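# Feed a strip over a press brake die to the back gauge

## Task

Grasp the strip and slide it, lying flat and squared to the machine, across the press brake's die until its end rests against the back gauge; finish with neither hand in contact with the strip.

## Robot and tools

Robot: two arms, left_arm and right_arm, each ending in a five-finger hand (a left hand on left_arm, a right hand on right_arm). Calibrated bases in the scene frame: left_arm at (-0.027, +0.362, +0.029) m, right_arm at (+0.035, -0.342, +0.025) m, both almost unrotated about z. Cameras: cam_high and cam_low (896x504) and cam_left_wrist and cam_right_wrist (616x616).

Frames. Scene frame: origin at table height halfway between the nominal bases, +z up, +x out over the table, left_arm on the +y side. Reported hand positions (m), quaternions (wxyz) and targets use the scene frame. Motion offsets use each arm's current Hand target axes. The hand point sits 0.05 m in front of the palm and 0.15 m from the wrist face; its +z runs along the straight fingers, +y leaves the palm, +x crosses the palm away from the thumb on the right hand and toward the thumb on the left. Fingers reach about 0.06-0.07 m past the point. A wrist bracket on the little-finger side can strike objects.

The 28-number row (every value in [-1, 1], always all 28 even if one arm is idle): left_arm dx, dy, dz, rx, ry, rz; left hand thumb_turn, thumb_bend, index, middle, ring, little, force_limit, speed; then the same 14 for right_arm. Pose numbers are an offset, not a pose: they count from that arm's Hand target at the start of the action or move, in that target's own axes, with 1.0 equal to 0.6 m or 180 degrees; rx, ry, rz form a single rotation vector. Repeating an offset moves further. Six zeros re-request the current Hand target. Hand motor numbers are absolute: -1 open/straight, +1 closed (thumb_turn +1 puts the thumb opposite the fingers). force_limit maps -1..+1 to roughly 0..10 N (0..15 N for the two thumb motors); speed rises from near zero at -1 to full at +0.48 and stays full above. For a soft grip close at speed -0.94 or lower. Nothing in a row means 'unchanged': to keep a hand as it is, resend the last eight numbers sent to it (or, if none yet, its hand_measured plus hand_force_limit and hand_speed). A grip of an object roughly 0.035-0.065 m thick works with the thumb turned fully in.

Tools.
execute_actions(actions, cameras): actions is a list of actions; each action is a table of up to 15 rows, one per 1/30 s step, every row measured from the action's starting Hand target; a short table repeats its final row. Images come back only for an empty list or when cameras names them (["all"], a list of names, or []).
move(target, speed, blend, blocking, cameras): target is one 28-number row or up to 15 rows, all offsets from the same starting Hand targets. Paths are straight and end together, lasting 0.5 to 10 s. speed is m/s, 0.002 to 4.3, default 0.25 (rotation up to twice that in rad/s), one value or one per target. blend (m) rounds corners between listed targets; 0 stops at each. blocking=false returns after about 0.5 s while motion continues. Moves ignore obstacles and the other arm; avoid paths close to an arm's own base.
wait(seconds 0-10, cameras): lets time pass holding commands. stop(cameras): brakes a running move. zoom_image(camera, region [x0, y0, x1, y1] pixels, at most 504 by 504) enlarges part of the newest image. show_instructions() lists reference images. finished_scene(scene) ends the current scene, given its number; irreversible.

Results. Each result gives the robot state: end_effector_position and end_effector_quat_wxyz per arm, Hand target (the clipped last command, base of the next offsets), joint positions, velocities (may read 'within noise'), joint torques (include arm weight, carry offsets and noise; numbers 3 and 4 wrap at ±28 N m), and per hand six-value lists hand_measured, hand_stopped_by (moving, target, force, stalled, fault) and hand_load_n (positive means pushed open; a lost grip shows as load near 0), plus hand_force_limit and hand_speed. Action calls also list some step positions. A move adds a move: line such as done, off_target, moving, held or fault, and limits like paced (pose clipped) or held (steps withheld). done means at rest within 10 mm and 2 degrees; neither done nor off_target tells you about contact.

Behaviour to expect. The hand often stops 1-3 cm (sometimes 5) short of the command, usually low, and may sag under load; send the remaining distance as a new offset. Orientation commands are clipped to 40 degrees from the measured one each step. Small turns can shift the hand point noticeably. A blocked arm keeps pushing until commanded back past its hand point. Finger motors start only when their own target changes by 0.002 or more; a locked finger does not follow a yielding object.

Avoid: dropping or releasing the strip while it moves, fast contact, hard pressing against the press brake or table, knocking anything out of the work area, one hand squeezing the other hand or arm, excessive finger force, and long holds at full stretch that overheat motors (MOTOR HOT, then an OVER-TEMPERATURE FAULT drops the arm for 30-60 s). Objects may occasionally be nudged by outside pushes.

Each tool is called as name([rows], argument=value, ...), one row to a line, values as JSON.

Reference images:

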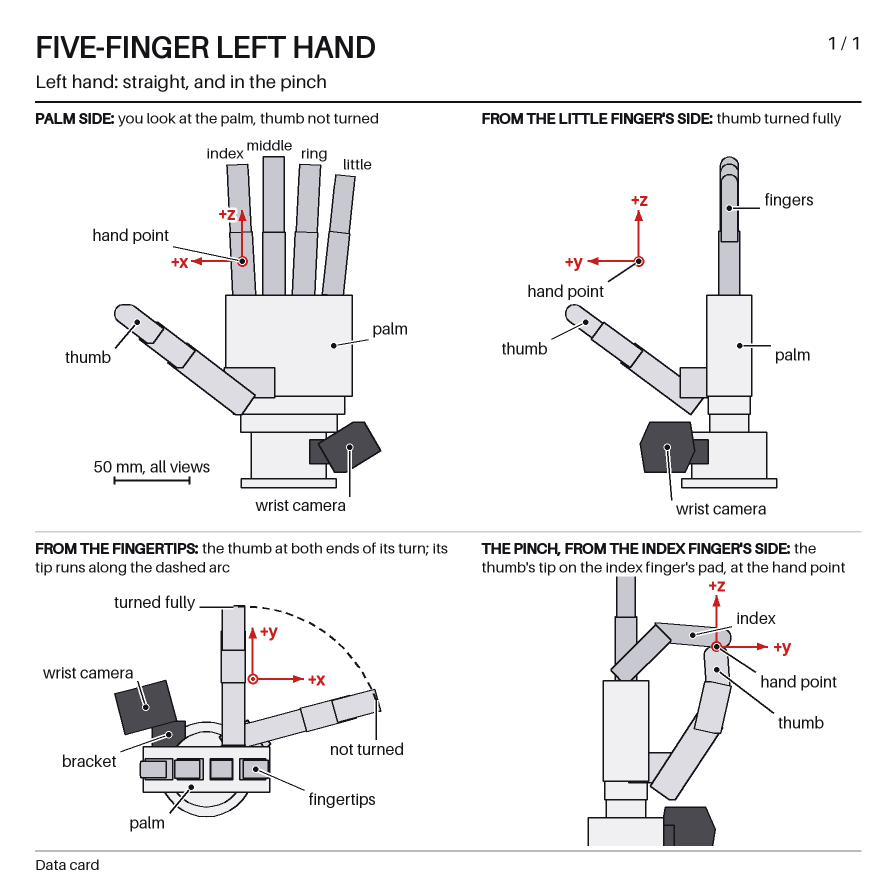

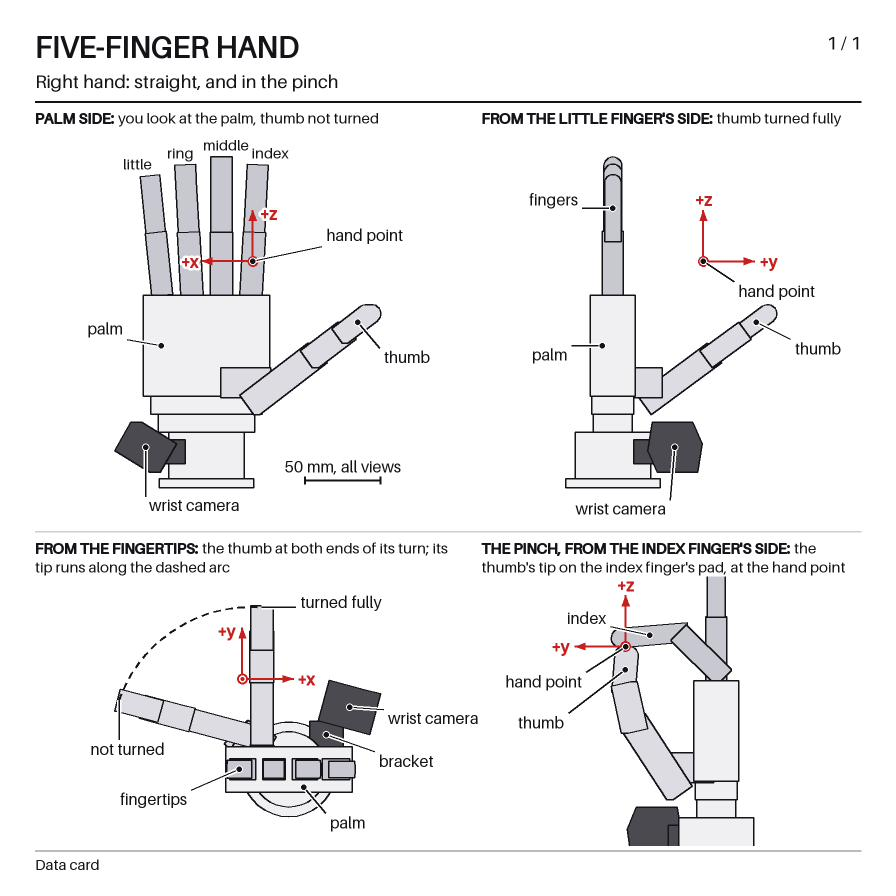

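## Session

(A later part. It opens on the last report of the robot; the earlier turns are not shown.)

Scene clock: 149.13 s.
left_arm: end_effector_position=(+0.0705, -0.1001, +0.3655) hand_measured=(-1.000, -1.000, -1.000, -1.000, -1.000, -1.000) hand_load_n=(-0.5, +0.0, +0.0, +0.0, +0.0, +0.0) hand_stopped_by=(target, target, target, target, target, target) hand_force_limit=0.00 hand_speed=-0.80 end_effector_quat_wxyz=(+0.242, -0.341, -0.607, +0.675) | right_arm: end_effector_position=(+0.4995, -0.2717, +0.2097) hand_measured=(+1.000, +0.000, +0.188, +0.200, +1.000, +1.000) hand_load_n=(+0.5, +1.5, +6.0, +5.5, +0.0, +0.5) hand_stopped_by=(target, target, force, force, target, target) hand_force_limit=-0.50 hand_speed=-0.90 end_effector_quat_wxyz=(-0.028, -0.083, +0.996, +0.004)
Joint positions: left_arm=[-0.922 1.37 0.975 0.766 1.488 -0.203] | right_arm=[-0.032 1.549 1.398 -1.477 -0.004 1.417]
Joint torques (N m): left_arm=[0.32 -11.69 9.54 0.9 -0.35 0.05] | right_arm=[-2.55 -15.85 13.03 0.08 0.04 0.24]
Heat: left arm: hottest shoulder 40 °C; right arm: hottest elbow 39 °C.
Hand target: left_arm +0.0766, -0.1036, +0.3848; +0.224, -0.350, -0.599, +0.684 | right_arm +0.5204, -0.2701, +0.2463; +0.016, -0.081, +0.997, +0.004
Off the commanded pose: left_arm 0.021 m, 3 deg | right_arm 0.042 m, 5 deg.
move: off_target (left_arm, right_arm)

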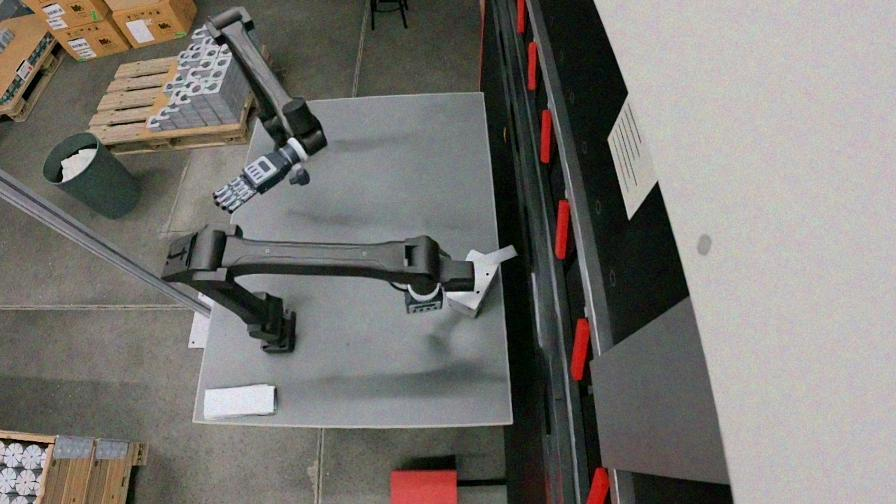

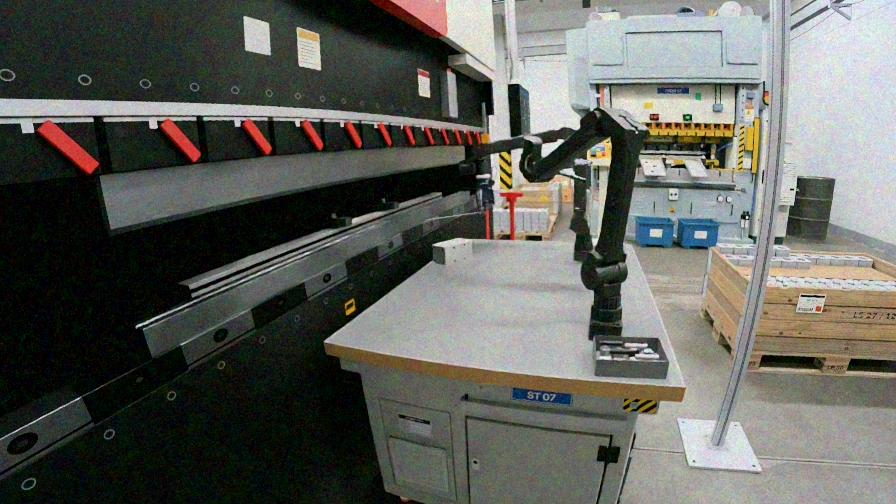

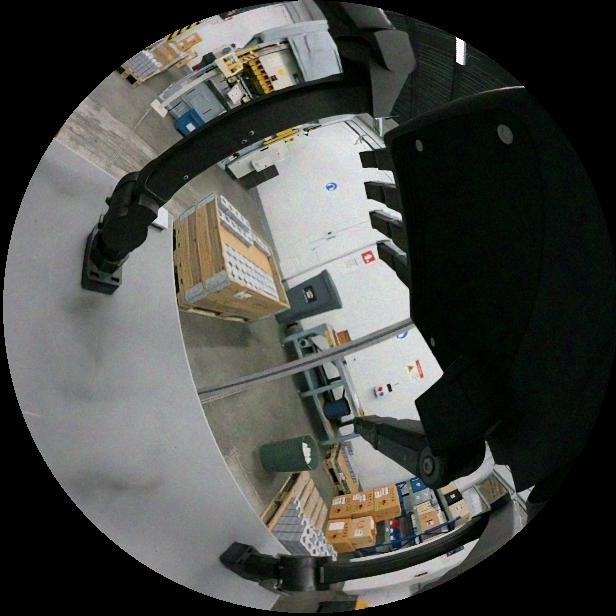

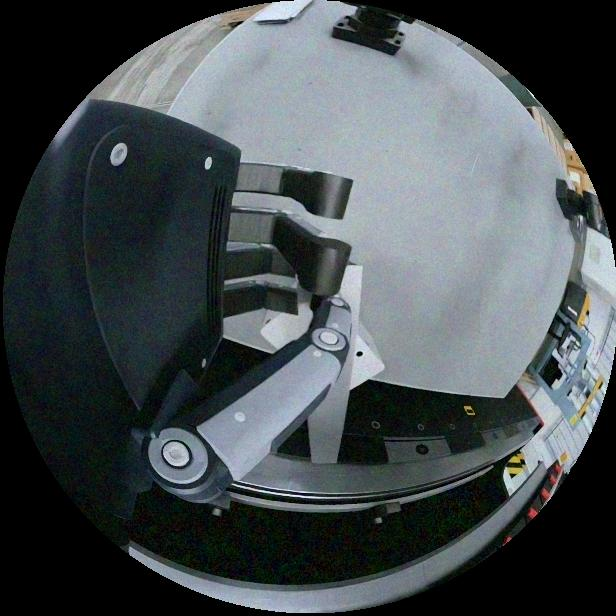

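move([
  [0,0,0,0,0,0,-1,-1,-1,-1,-1,-1,0,-0.8,-0.117,-0.12,-0.045,0,-0.022,0.053,1,0.0,0.7,0.7,1,1,-0.5,-0.9],
], cameras=["all"], speed=0.12)

zoom_image(camera="cam_low", region=[350, 130, 500, 280])

zoom_image(camera="cam_right_wrist", region=[180, 300, 480, 600])

zoom_image(camera="cam_high", region=[420, 200, 600, 380])

Scene clock: 155.00 s.
left_arm: end_effector_position=(+0.0705, -0.1001, +0.3655) hand_measured=(-1.000, -1.000, -1.000, -1.000, -1.000, -1.000) hand_load_n=(+0.0, +0.0, +0.0, +0.0, +0.0, +0.0) hand_stopped_by=(target, target, target, target, target, target) hand_force_limit=0.00 hand_speed=-0.80 end_effector_quat_wxyz=(+0.242, -0.341, -0.607, +0.675) | right_arm: end_effector_position=(+0.5773, -0.3300, +0.2549) hand_measured=(+1.000, +0.000, +0.188, +0.200, +1.000, +1.000) hand_load_n=(+0.0, +1.5, +6.0, +5.5, +0.0, +0.0) hand_stopped_by=(target, target, force, force, target, target) hand_force_limit=-0.50 hand_speed=-0.90 end_effector_quat_wxyz=(+0.025, -0.009, +1.000, +0.004)
Joint positions: left_arm=[-0.922 1.37 0.975 0.766 1.488 -0.203] | right_arm=[-0.144 1.65 1.631 -1.503 -0.014 1.454]
Joint torques (N m): left_arm=[0.32 -11.11 9.47 0.92 -0.34 0.05] | right_arm=[-2.43 -14.45 13.6 0.27 -0.14 0.31]
Heat: left arm: hottest shoulder 40 °C; right arm: hottest elbow 39 °C.
Hand target: left_arm +0.0766, -0.1036, +0.3848; +0.224, -0.350, -0.599, +0.684 | right_arm +0.6004, -0.3300, +0.2753; +0.050, +0.002, +0.999, +0.008
Off the commanded pose: left_arm 0.021 m, 3 deg | right_arm 0.031 m, 3 deg.
move: off_target (left_arm, right_arm)

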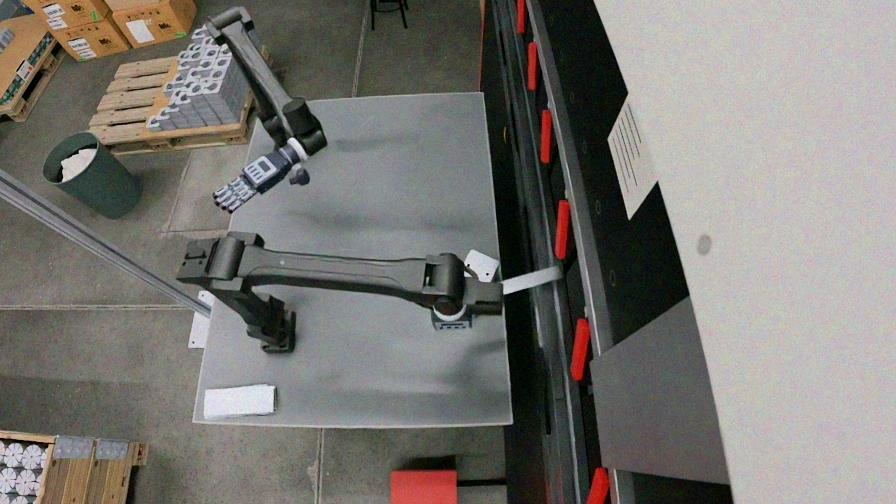

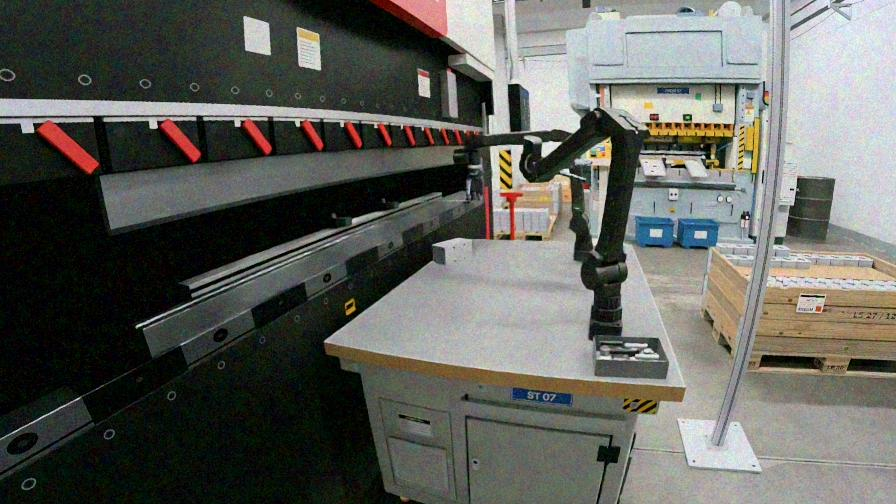

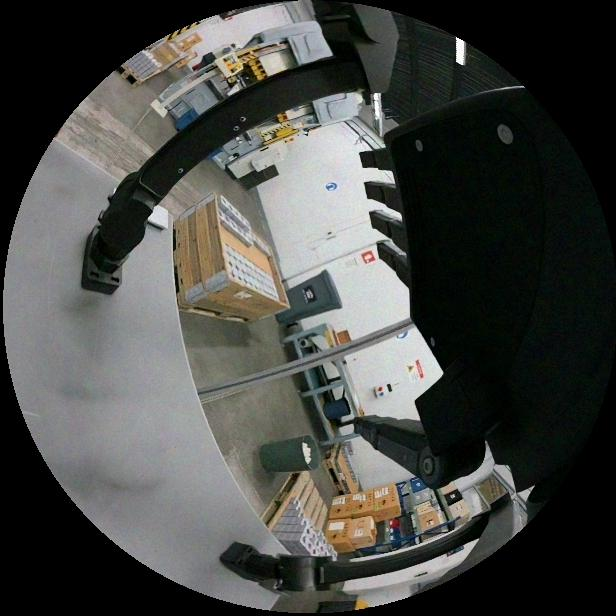

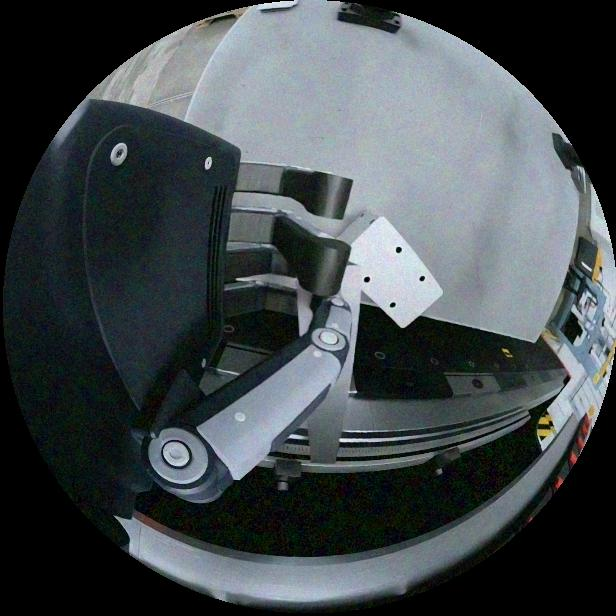

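Scaled by 3.360 from the camera's 896x504 image, which has a finer 1280x720 frame.

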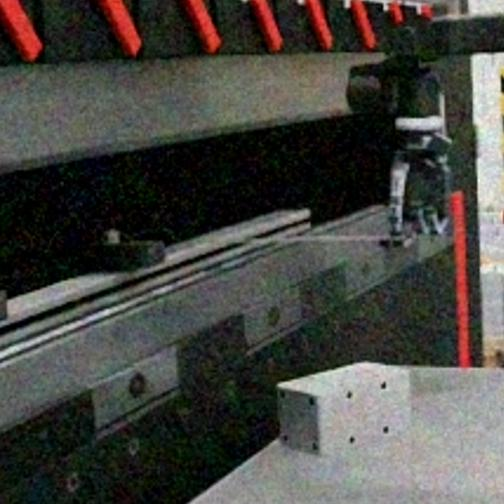

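Scaled by 1.680 from the camera's 616x616 image, which has a finer 880x880 frame.

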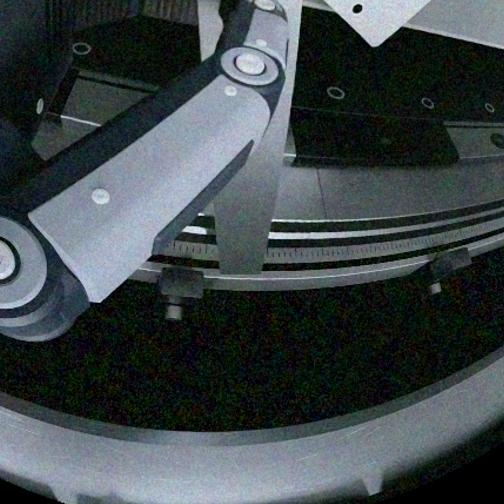

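Scaled by 2.800 from the camera's 896x504 image, which has a finer 1280x720 frame.

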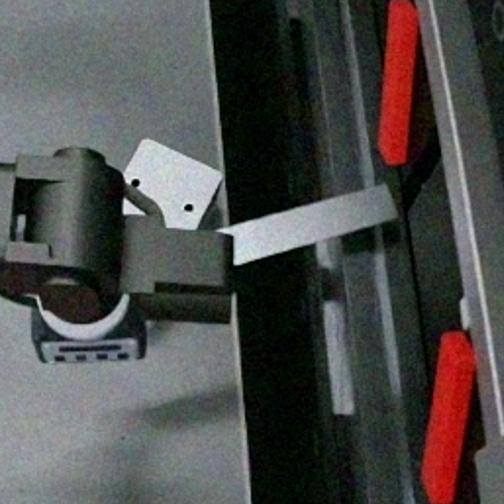

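zoom_image(camera="cam_right_wrist", region=[250, 390, 400, 510])

zoom_image(camera="cam_high", region=[490, 230, 600, 340])

zoom_image(camera="cam_low", region=[390, 170, 500, 240])

Scaled by 3.360 from the camera's 616x616 image, which has a finer 880x880 frame.

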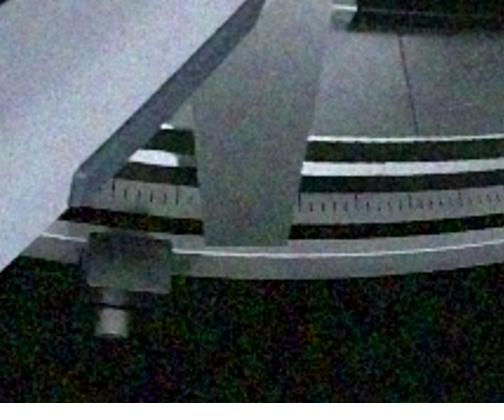

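Scaled by 4.582 from the camera's 896x504 image, which has a finer 1280x720 frame.

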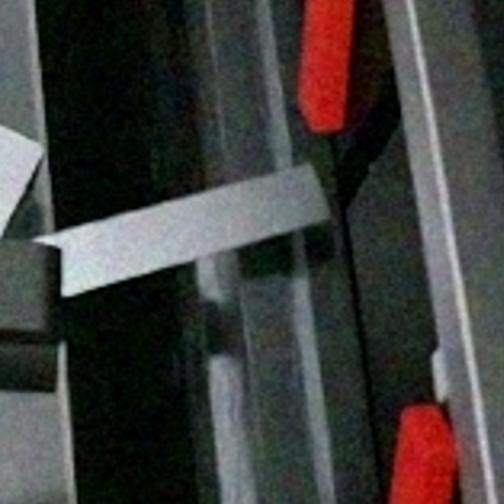

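Scaled by 4.582 from the camera's 896x504 image, which has a finer 1280x720 frame.

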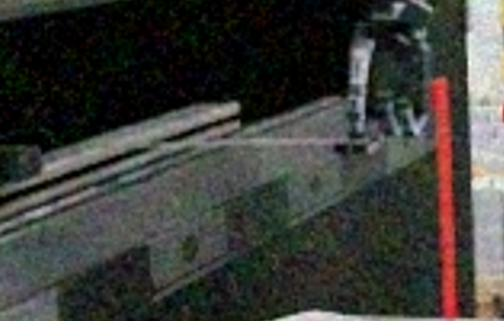

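move([
  [0,0,0,0,0,0,-1,-1,-1,-1,-1,-1,0,-0.8,-0.034,-0.0137,0.037,0,0.016,0.067,1,0.0,0.7,0.7,1,1,-0.5,-0.9],
], cameras=["all"], speed=0.1)

zoom_image(camera="cam_low", region=[390, 130, 500, 240])

zoom_image(camera="cam_right_wrist", region=[200, 370, 400, 530])

zoom_image(camera="cam_high", region=[470, 220, 610, 360])

Scene clock: 160.87 s.
left_arm: end_effector_position=(+0.0705, -0.1001, +0.3655) hand_measured=(-1.000, -1.000, -1.000, -1.000, -1.000, -1.000) hand_load_n=(+0.0, +0.0, +0.0, +0.0, +0.0, +0.0) hand_stopped_by=(target, target, target, target, target, target) hand_force_limit=0.00 hand_speed=-0.80 end_effector_quat_wxyz=(+0.242, -0.341, -0.607, +0.675) | right_arm: end_effector_position=(+0.6005, -0.3387, +0.2364) hand_measured=(+1.000, +0.000, +0.188, +0.200, +1.000, +1.000) hand_load_n=(+0.5, +2.0, +6.0, +5.5, +0.0, +0.0) hand_stopped_by=(target, target, force, force, target, target) hand_force_limit=-0.50 hand_speed=-0.90 end_effector_quat_wxyz=(+0.001, +0.101, +0.995, +0.008)
Joint positions: left_arm=[-0.922 1.37 0.975 0.766 1.488 -0.203] | right_arm=[-0.144 1.714 1.67 -1.524 -0.016 1.673]
Joint torques (N m): left_arm=[0.44 -11.28 9.55 0.9 -0.34 0.03] | right_arm=[-2.37 -15.5 13.45 0.17 -0.11 0.31]
Heat: left arm: hottest shoulder 40 °C; right arm: hottest elbow 41 °C.
Hand target: left_arm +0.0766, -0.1036, +0.3848; +0.224, -0.350, -0.599, +0.684 | right_arm +0.6229, -0.3379, +0.2551; +0.024, +0.107, +0.994, +0.013
Off the commanded pose: left_arm 0.021 m, 3 deg | right_arm 0.029 m, 3 deg.
move: off_target (left_arm, right_arm)

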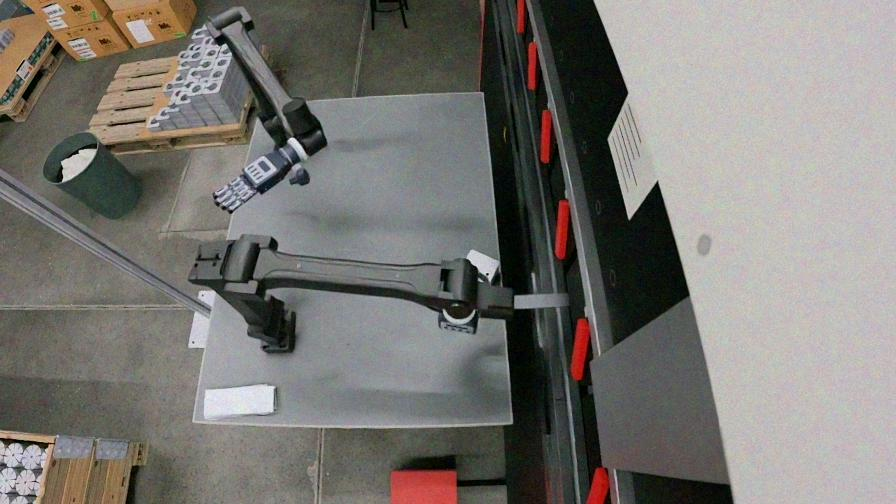

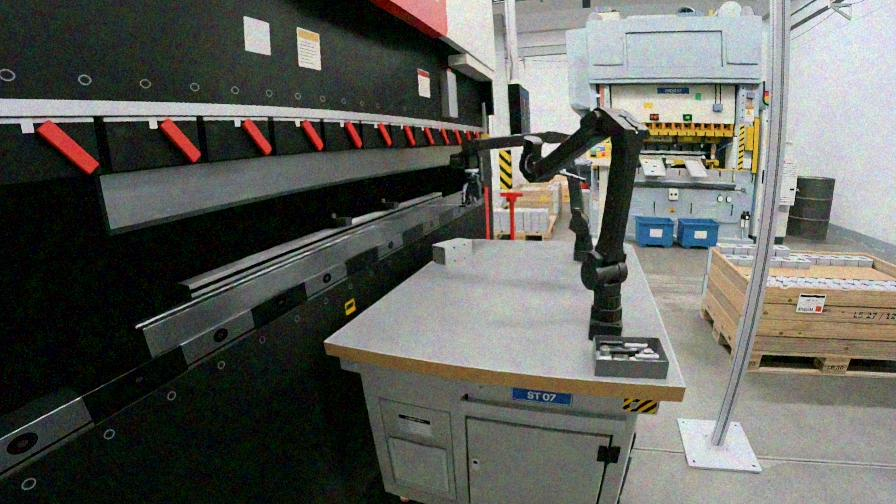

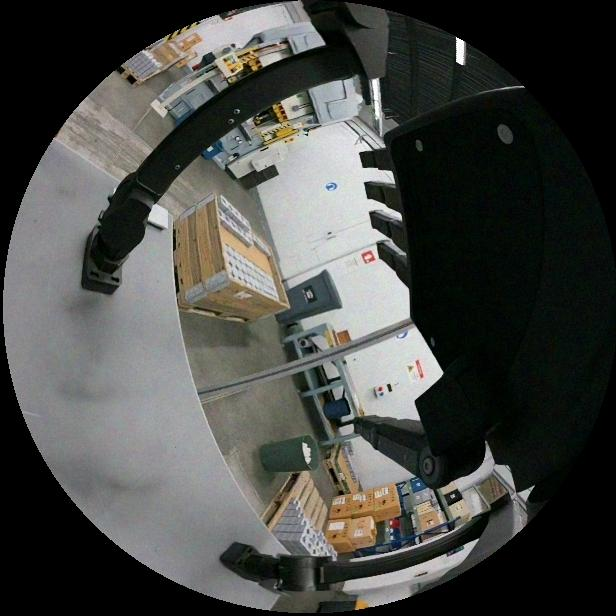

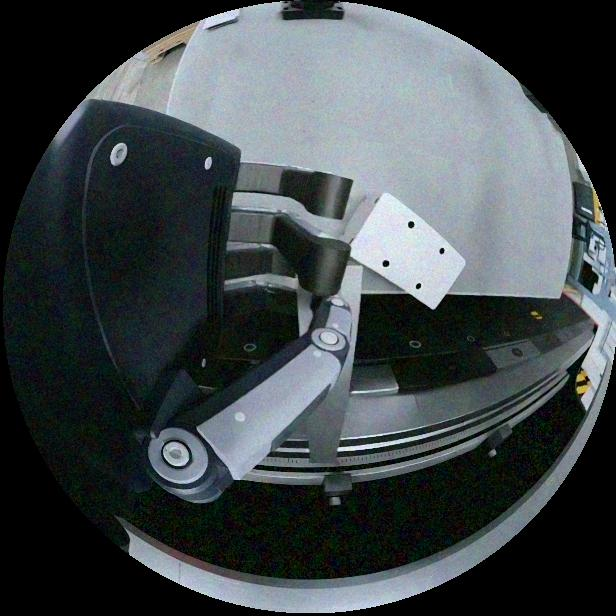

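Scaled by 4.582 from the camera's 896x504 image, which has a finer 1280x720 frame.

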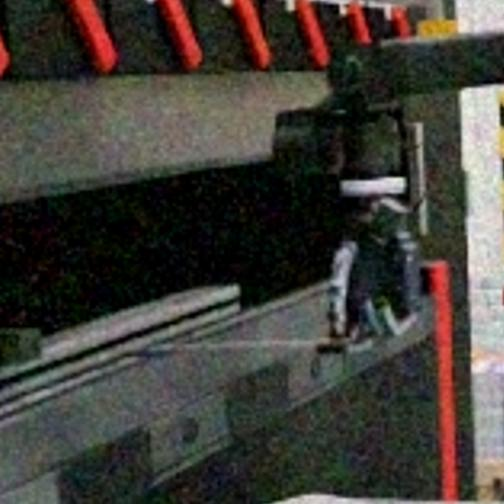

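Scaled by 2.520 from the camera's 616x616 image, which has a finer 880x880 frame.

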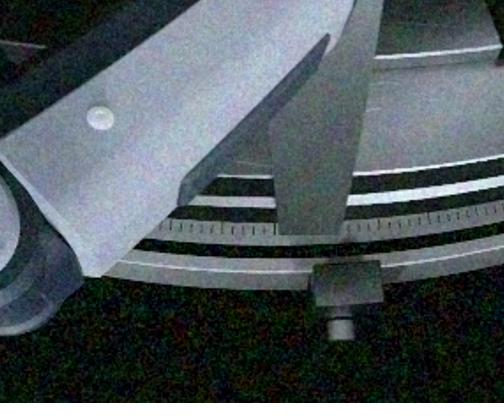

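Scaled by 3.600 from the camera's 896x504 image, which has a finer 1280x720 frame.

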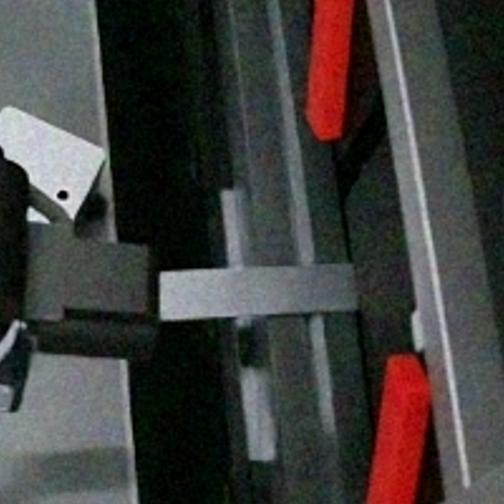

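move([
  [0,0,0,0,0,0,-1,-1,-1,-1,-1,-1,0,-0.8,-0.0377,0.05,0.053,0,0,0.011,1,0.0,0.7,0.7,1,1,-0.5,-0.9],
], cameras=["all"], speed=0.08)

zoom_image(camera="cam_low", region=[390, 130, 500, 240])

zoom_image(camera="cam_right_wrist", region=[200, 370, 400, 530])

zoom_image(camera="cam_high", region=[470, 220, 610, 360])

Scene clock: 163.87 s.
left_arm: end_effector_position=(+0.0705, -0.1001, +0.3655) hand_measured=(-1.000, -1.000, -1.000, -1.000, -1.000, -1.000) hand_load_n=(+0.0, +0.0, +0.0, +0.0, +0.0, -0.5) hand_stopped_by=(target, target, target, target, target, target) hand_force_limit=0.00 hand_speed=-0.80 end_effector_quat_wxyz=(+0.242, -0.341, -0.607, +0.675) | right_arm: end_effector_position=(+0.6305, -0.3217, +0.2212) hand_measured=(+1.000, +0.000, +0.188, +0.198, +1.000, +1.000) hand_load_n=(-0.5, +2.0, +0.0, +8.5, +0.0, +0.0) hand_stopped_by=(target, target, force, force, target, target) hand_force_limit=-0.50 hand_speed=-0.90 end_effector_quat_wxyz=(+0.010, +0.120, +0.993, +0.009)
Joint positions: left_arm=[-0.922 1.37 0.975 0.766 1.488 -0.203] | right_arm=[-0.106 1.774 1.708 -1.483 -0.017 1.751]
Joint torques (N m): left_arm=[0.32 -11.46 9.51 0.84 -0.35 0.05] | right_arm=[-1.26 -15.21 12.37 0.57 0.02 0.3]
Heat: left arm: hottest shoulder 40 °C; right arm: hottest elbow 41 °C.
Hand target: left_arm +0.0766, -0.1036, +0.3848; +0.224, -0.350, -0.599, +0.684 | right_arm +0.6530, -0.3128, +0.2253; +0.024, +0.124, +0.992, +0.013
Off the commanded pose: left_arm 0.021 m, 3 deg | right_arm 0.024 m, 2 deg.
move: off_target (left_arm, right_arm)

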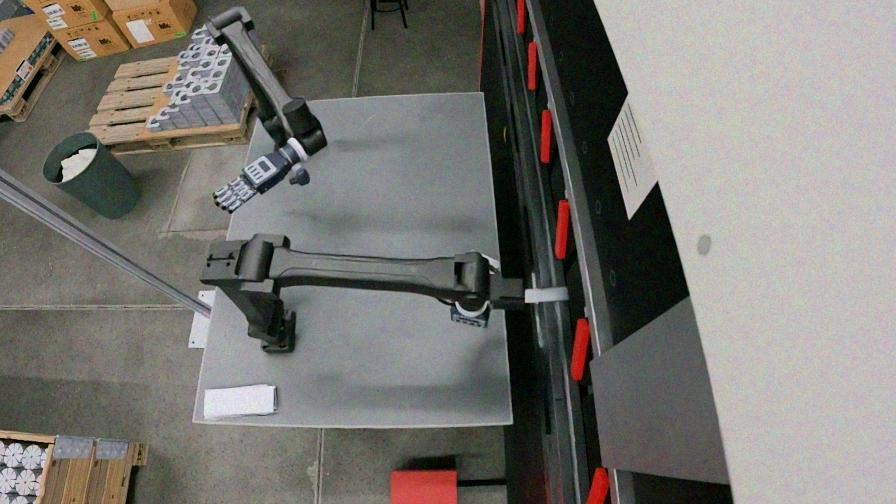

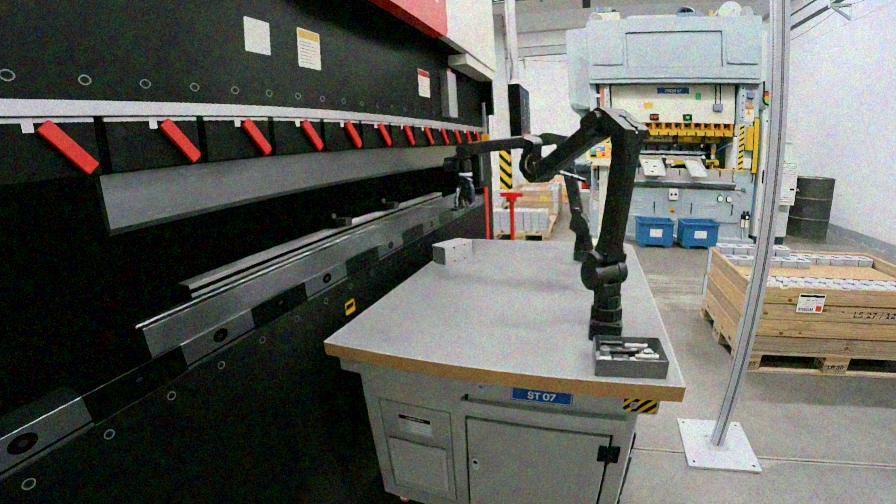

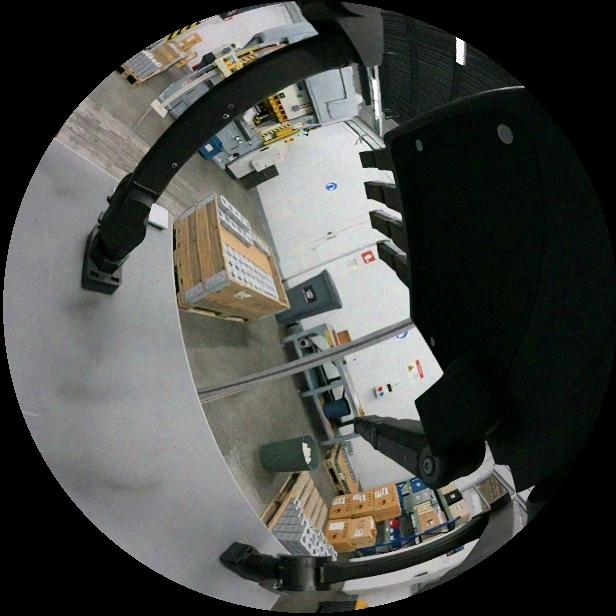

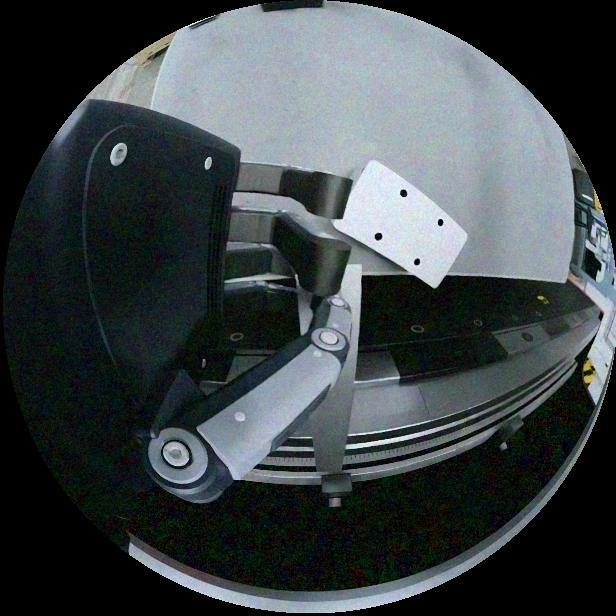

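Scaled by 4.582 from the camera's 896x504 image, which has a finer 1280x720 frame.

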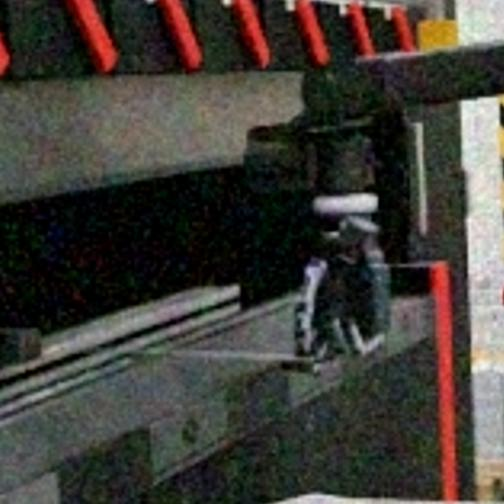

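Scaled by 2.520 from the camera's 616x616 image, which has a finer 880x880 frame.

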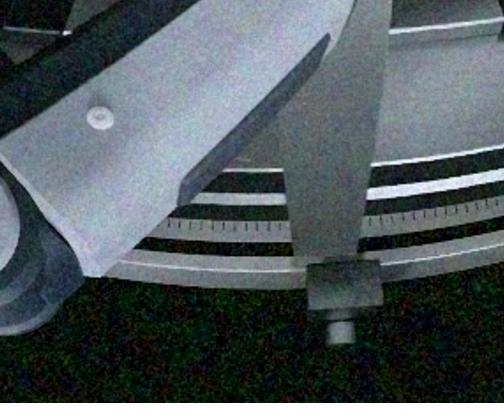

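Scaled by 3.600 from the camera's 896x504 image, which has a finer 1280x720 frame.

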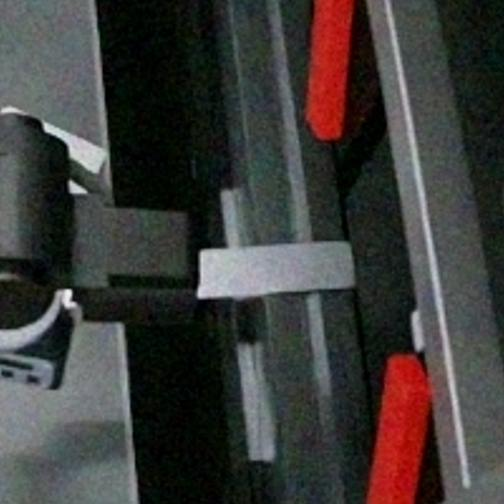

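move([
  [0,0,0,0,0,0,-1,-1,-1,-1,-1,-1,0,-0.8,0,0,-0.028,0,0,0,1,0.0,0.7,0.7,1,1,-0.5,-0.9],
  [0,0,0,0,0,0,-1,-1,-1,-1,-1,-1,0,-0.8,-0.048,0.0197,-0.0253,0,0,0,1,0.0,0.7,0.7,1,1,-0.5,-0.9],
], cameras=["all"], speed=0.06)

zoom_image(camera="cam_low", region=[390, 130, 500, 240])

zoom_image(camera="cam_right_wrist", region=[200, 370, 400, 530])

zoom_image(camera="cam_high", region=[470, 220, 610, 360])

Scene clock: 167.40 s.
left_arm: end_effector_position=(+0.0705, -0.1001, +0.3655) hand_measured=(-1.000, -1.000, -1.000, -1.000, -1.000, -1.000) hand_load_n=(+0.0, -0.5, +0.0, +0.0, +0.0, +0.0) hand_stopped_by=(target, target, target, target, target, target) hand_force_limit=0.00 hand_speed=-0.80 end_effector_quat_wxyz=(+0.242, -0.341, -0.607, +0.675) | right_arm: end_effector_position=(+0.6620, -0.3182, +0.2284) hand_measured=(+1.000, +0.000, +0.188, +0.198, +1.000, +1.000) hand_load_n=(+0.5, +2.0, +3.5, +5.5, +0.0, +0.0) hand_stopped_by=(target, target, force, force, target, target) hand_force_limit=-0.50 hand_speed=-0.90 end_effector_quat_wxyz=(+0.005, +0.120, +0.993, +0.009)
Joint positions: left_arm=[-0.922 1.37 0.975 0.766 1.488 -0.203] | right_arm=[-0.097 1.869 1.863 -1.553 -0.017 1.761]
Joint torques (N m): left_arm=[0.38 -11.4 9.44 0.94 -0.37 0.02] | right_arm=[-1.26 -17.61 13.37 0.17 0.03 0.31]
Heat: left arm: hottest shoulder 40 °C; right arm: hottest elbow 41 °C.
Hand target: left_arm +0.0766, -0.1036, +0.3848; +0.224, -0.350, -0.599, +0.684 | right_arm +0.6830, -0.3087, +0.2421; +0.024, +0.124, +0.992, +0.013
Off the commanded pose: left_arm 0.021 m, 3 deg | right_arm 0.027 m, 2 deg.
move: off_target (left_arm, right_arm)

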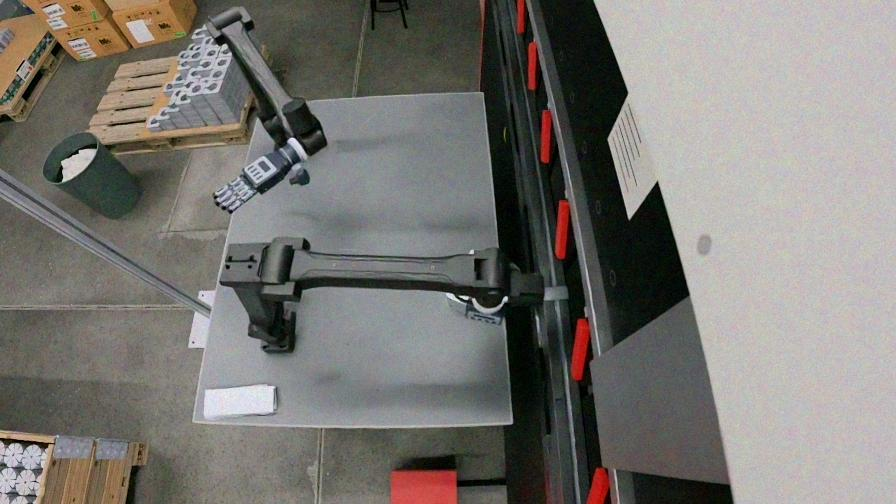

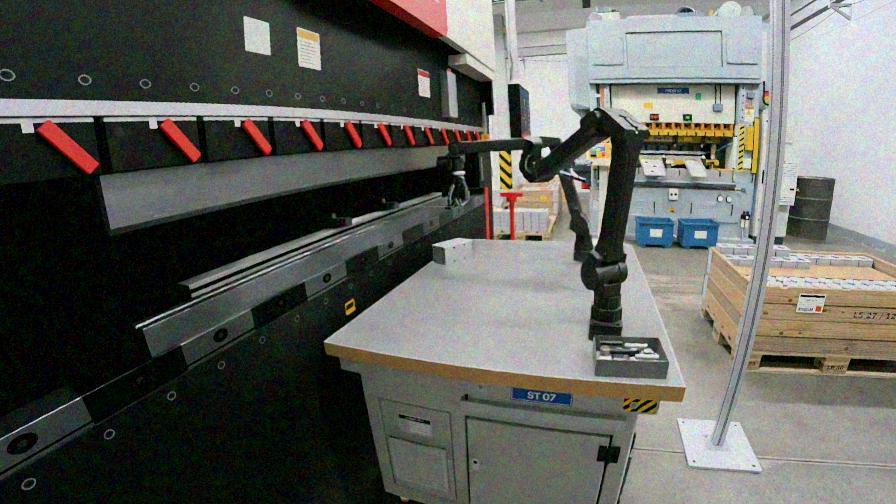

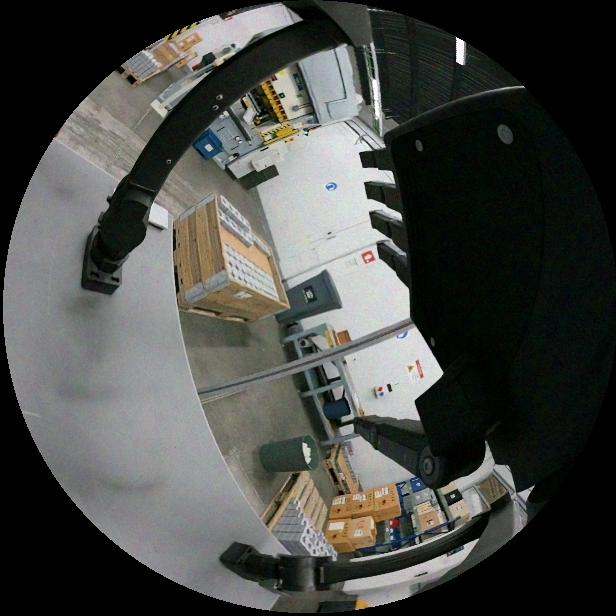

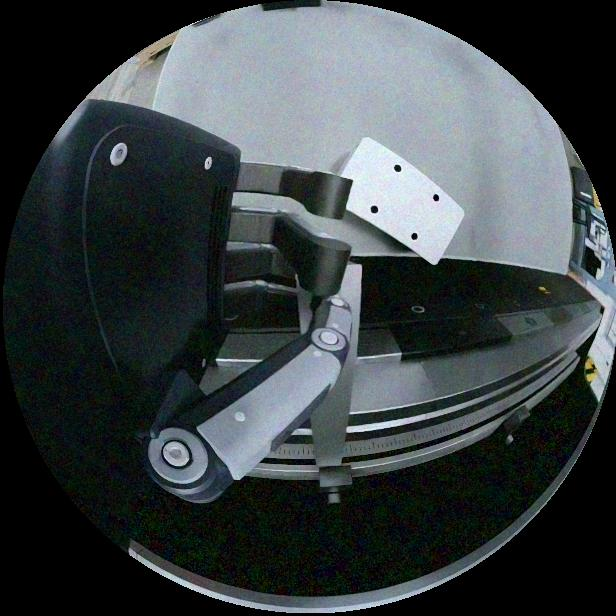

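Scaled by 4.582 from the camera's 896x504 image, which has a finer 1280x720 frame.

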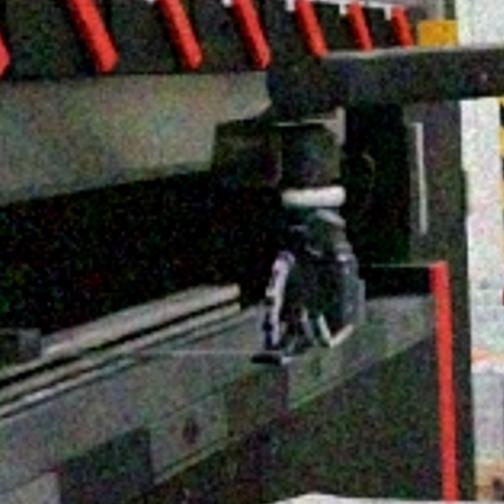

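Scaled by 2.520 from the camera's 616x616 image, which has a finer 880x880 frame.

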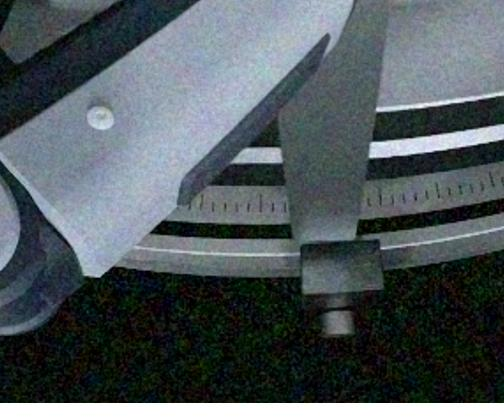

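Scaled by 3.600 from the camera's 896x504 image, which has a finer 1280x720 frame.

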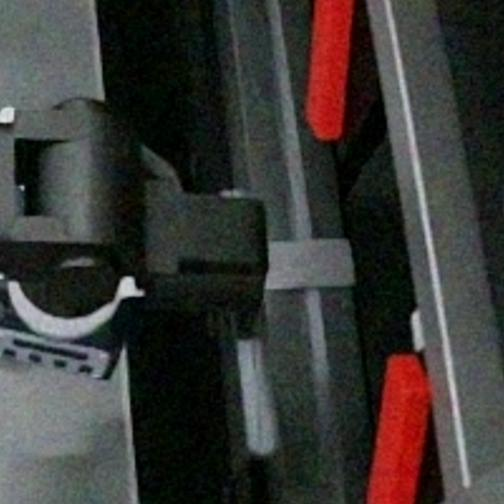

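zoom_image(camera="cam_right_wrist", region=[300, 430, 370, 510])

zoom_image(camera="cam_low", region=[370, 180, 470, 230])

Scaled by 6.300 from the camera's 616x616 image, which has a finer 880x880 frame.

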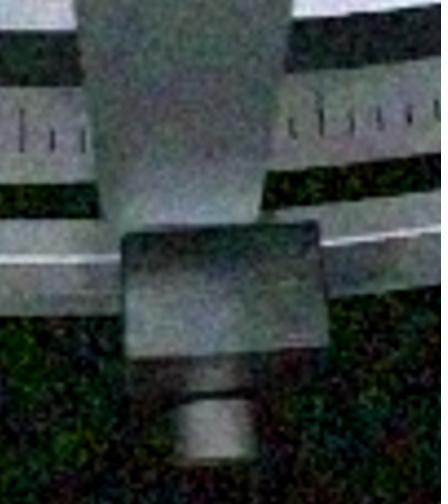

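Scaled by 5.040 from the camera's 896x504 image, which has a finer 1280x720 frame.

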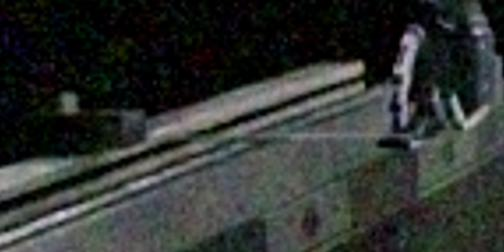

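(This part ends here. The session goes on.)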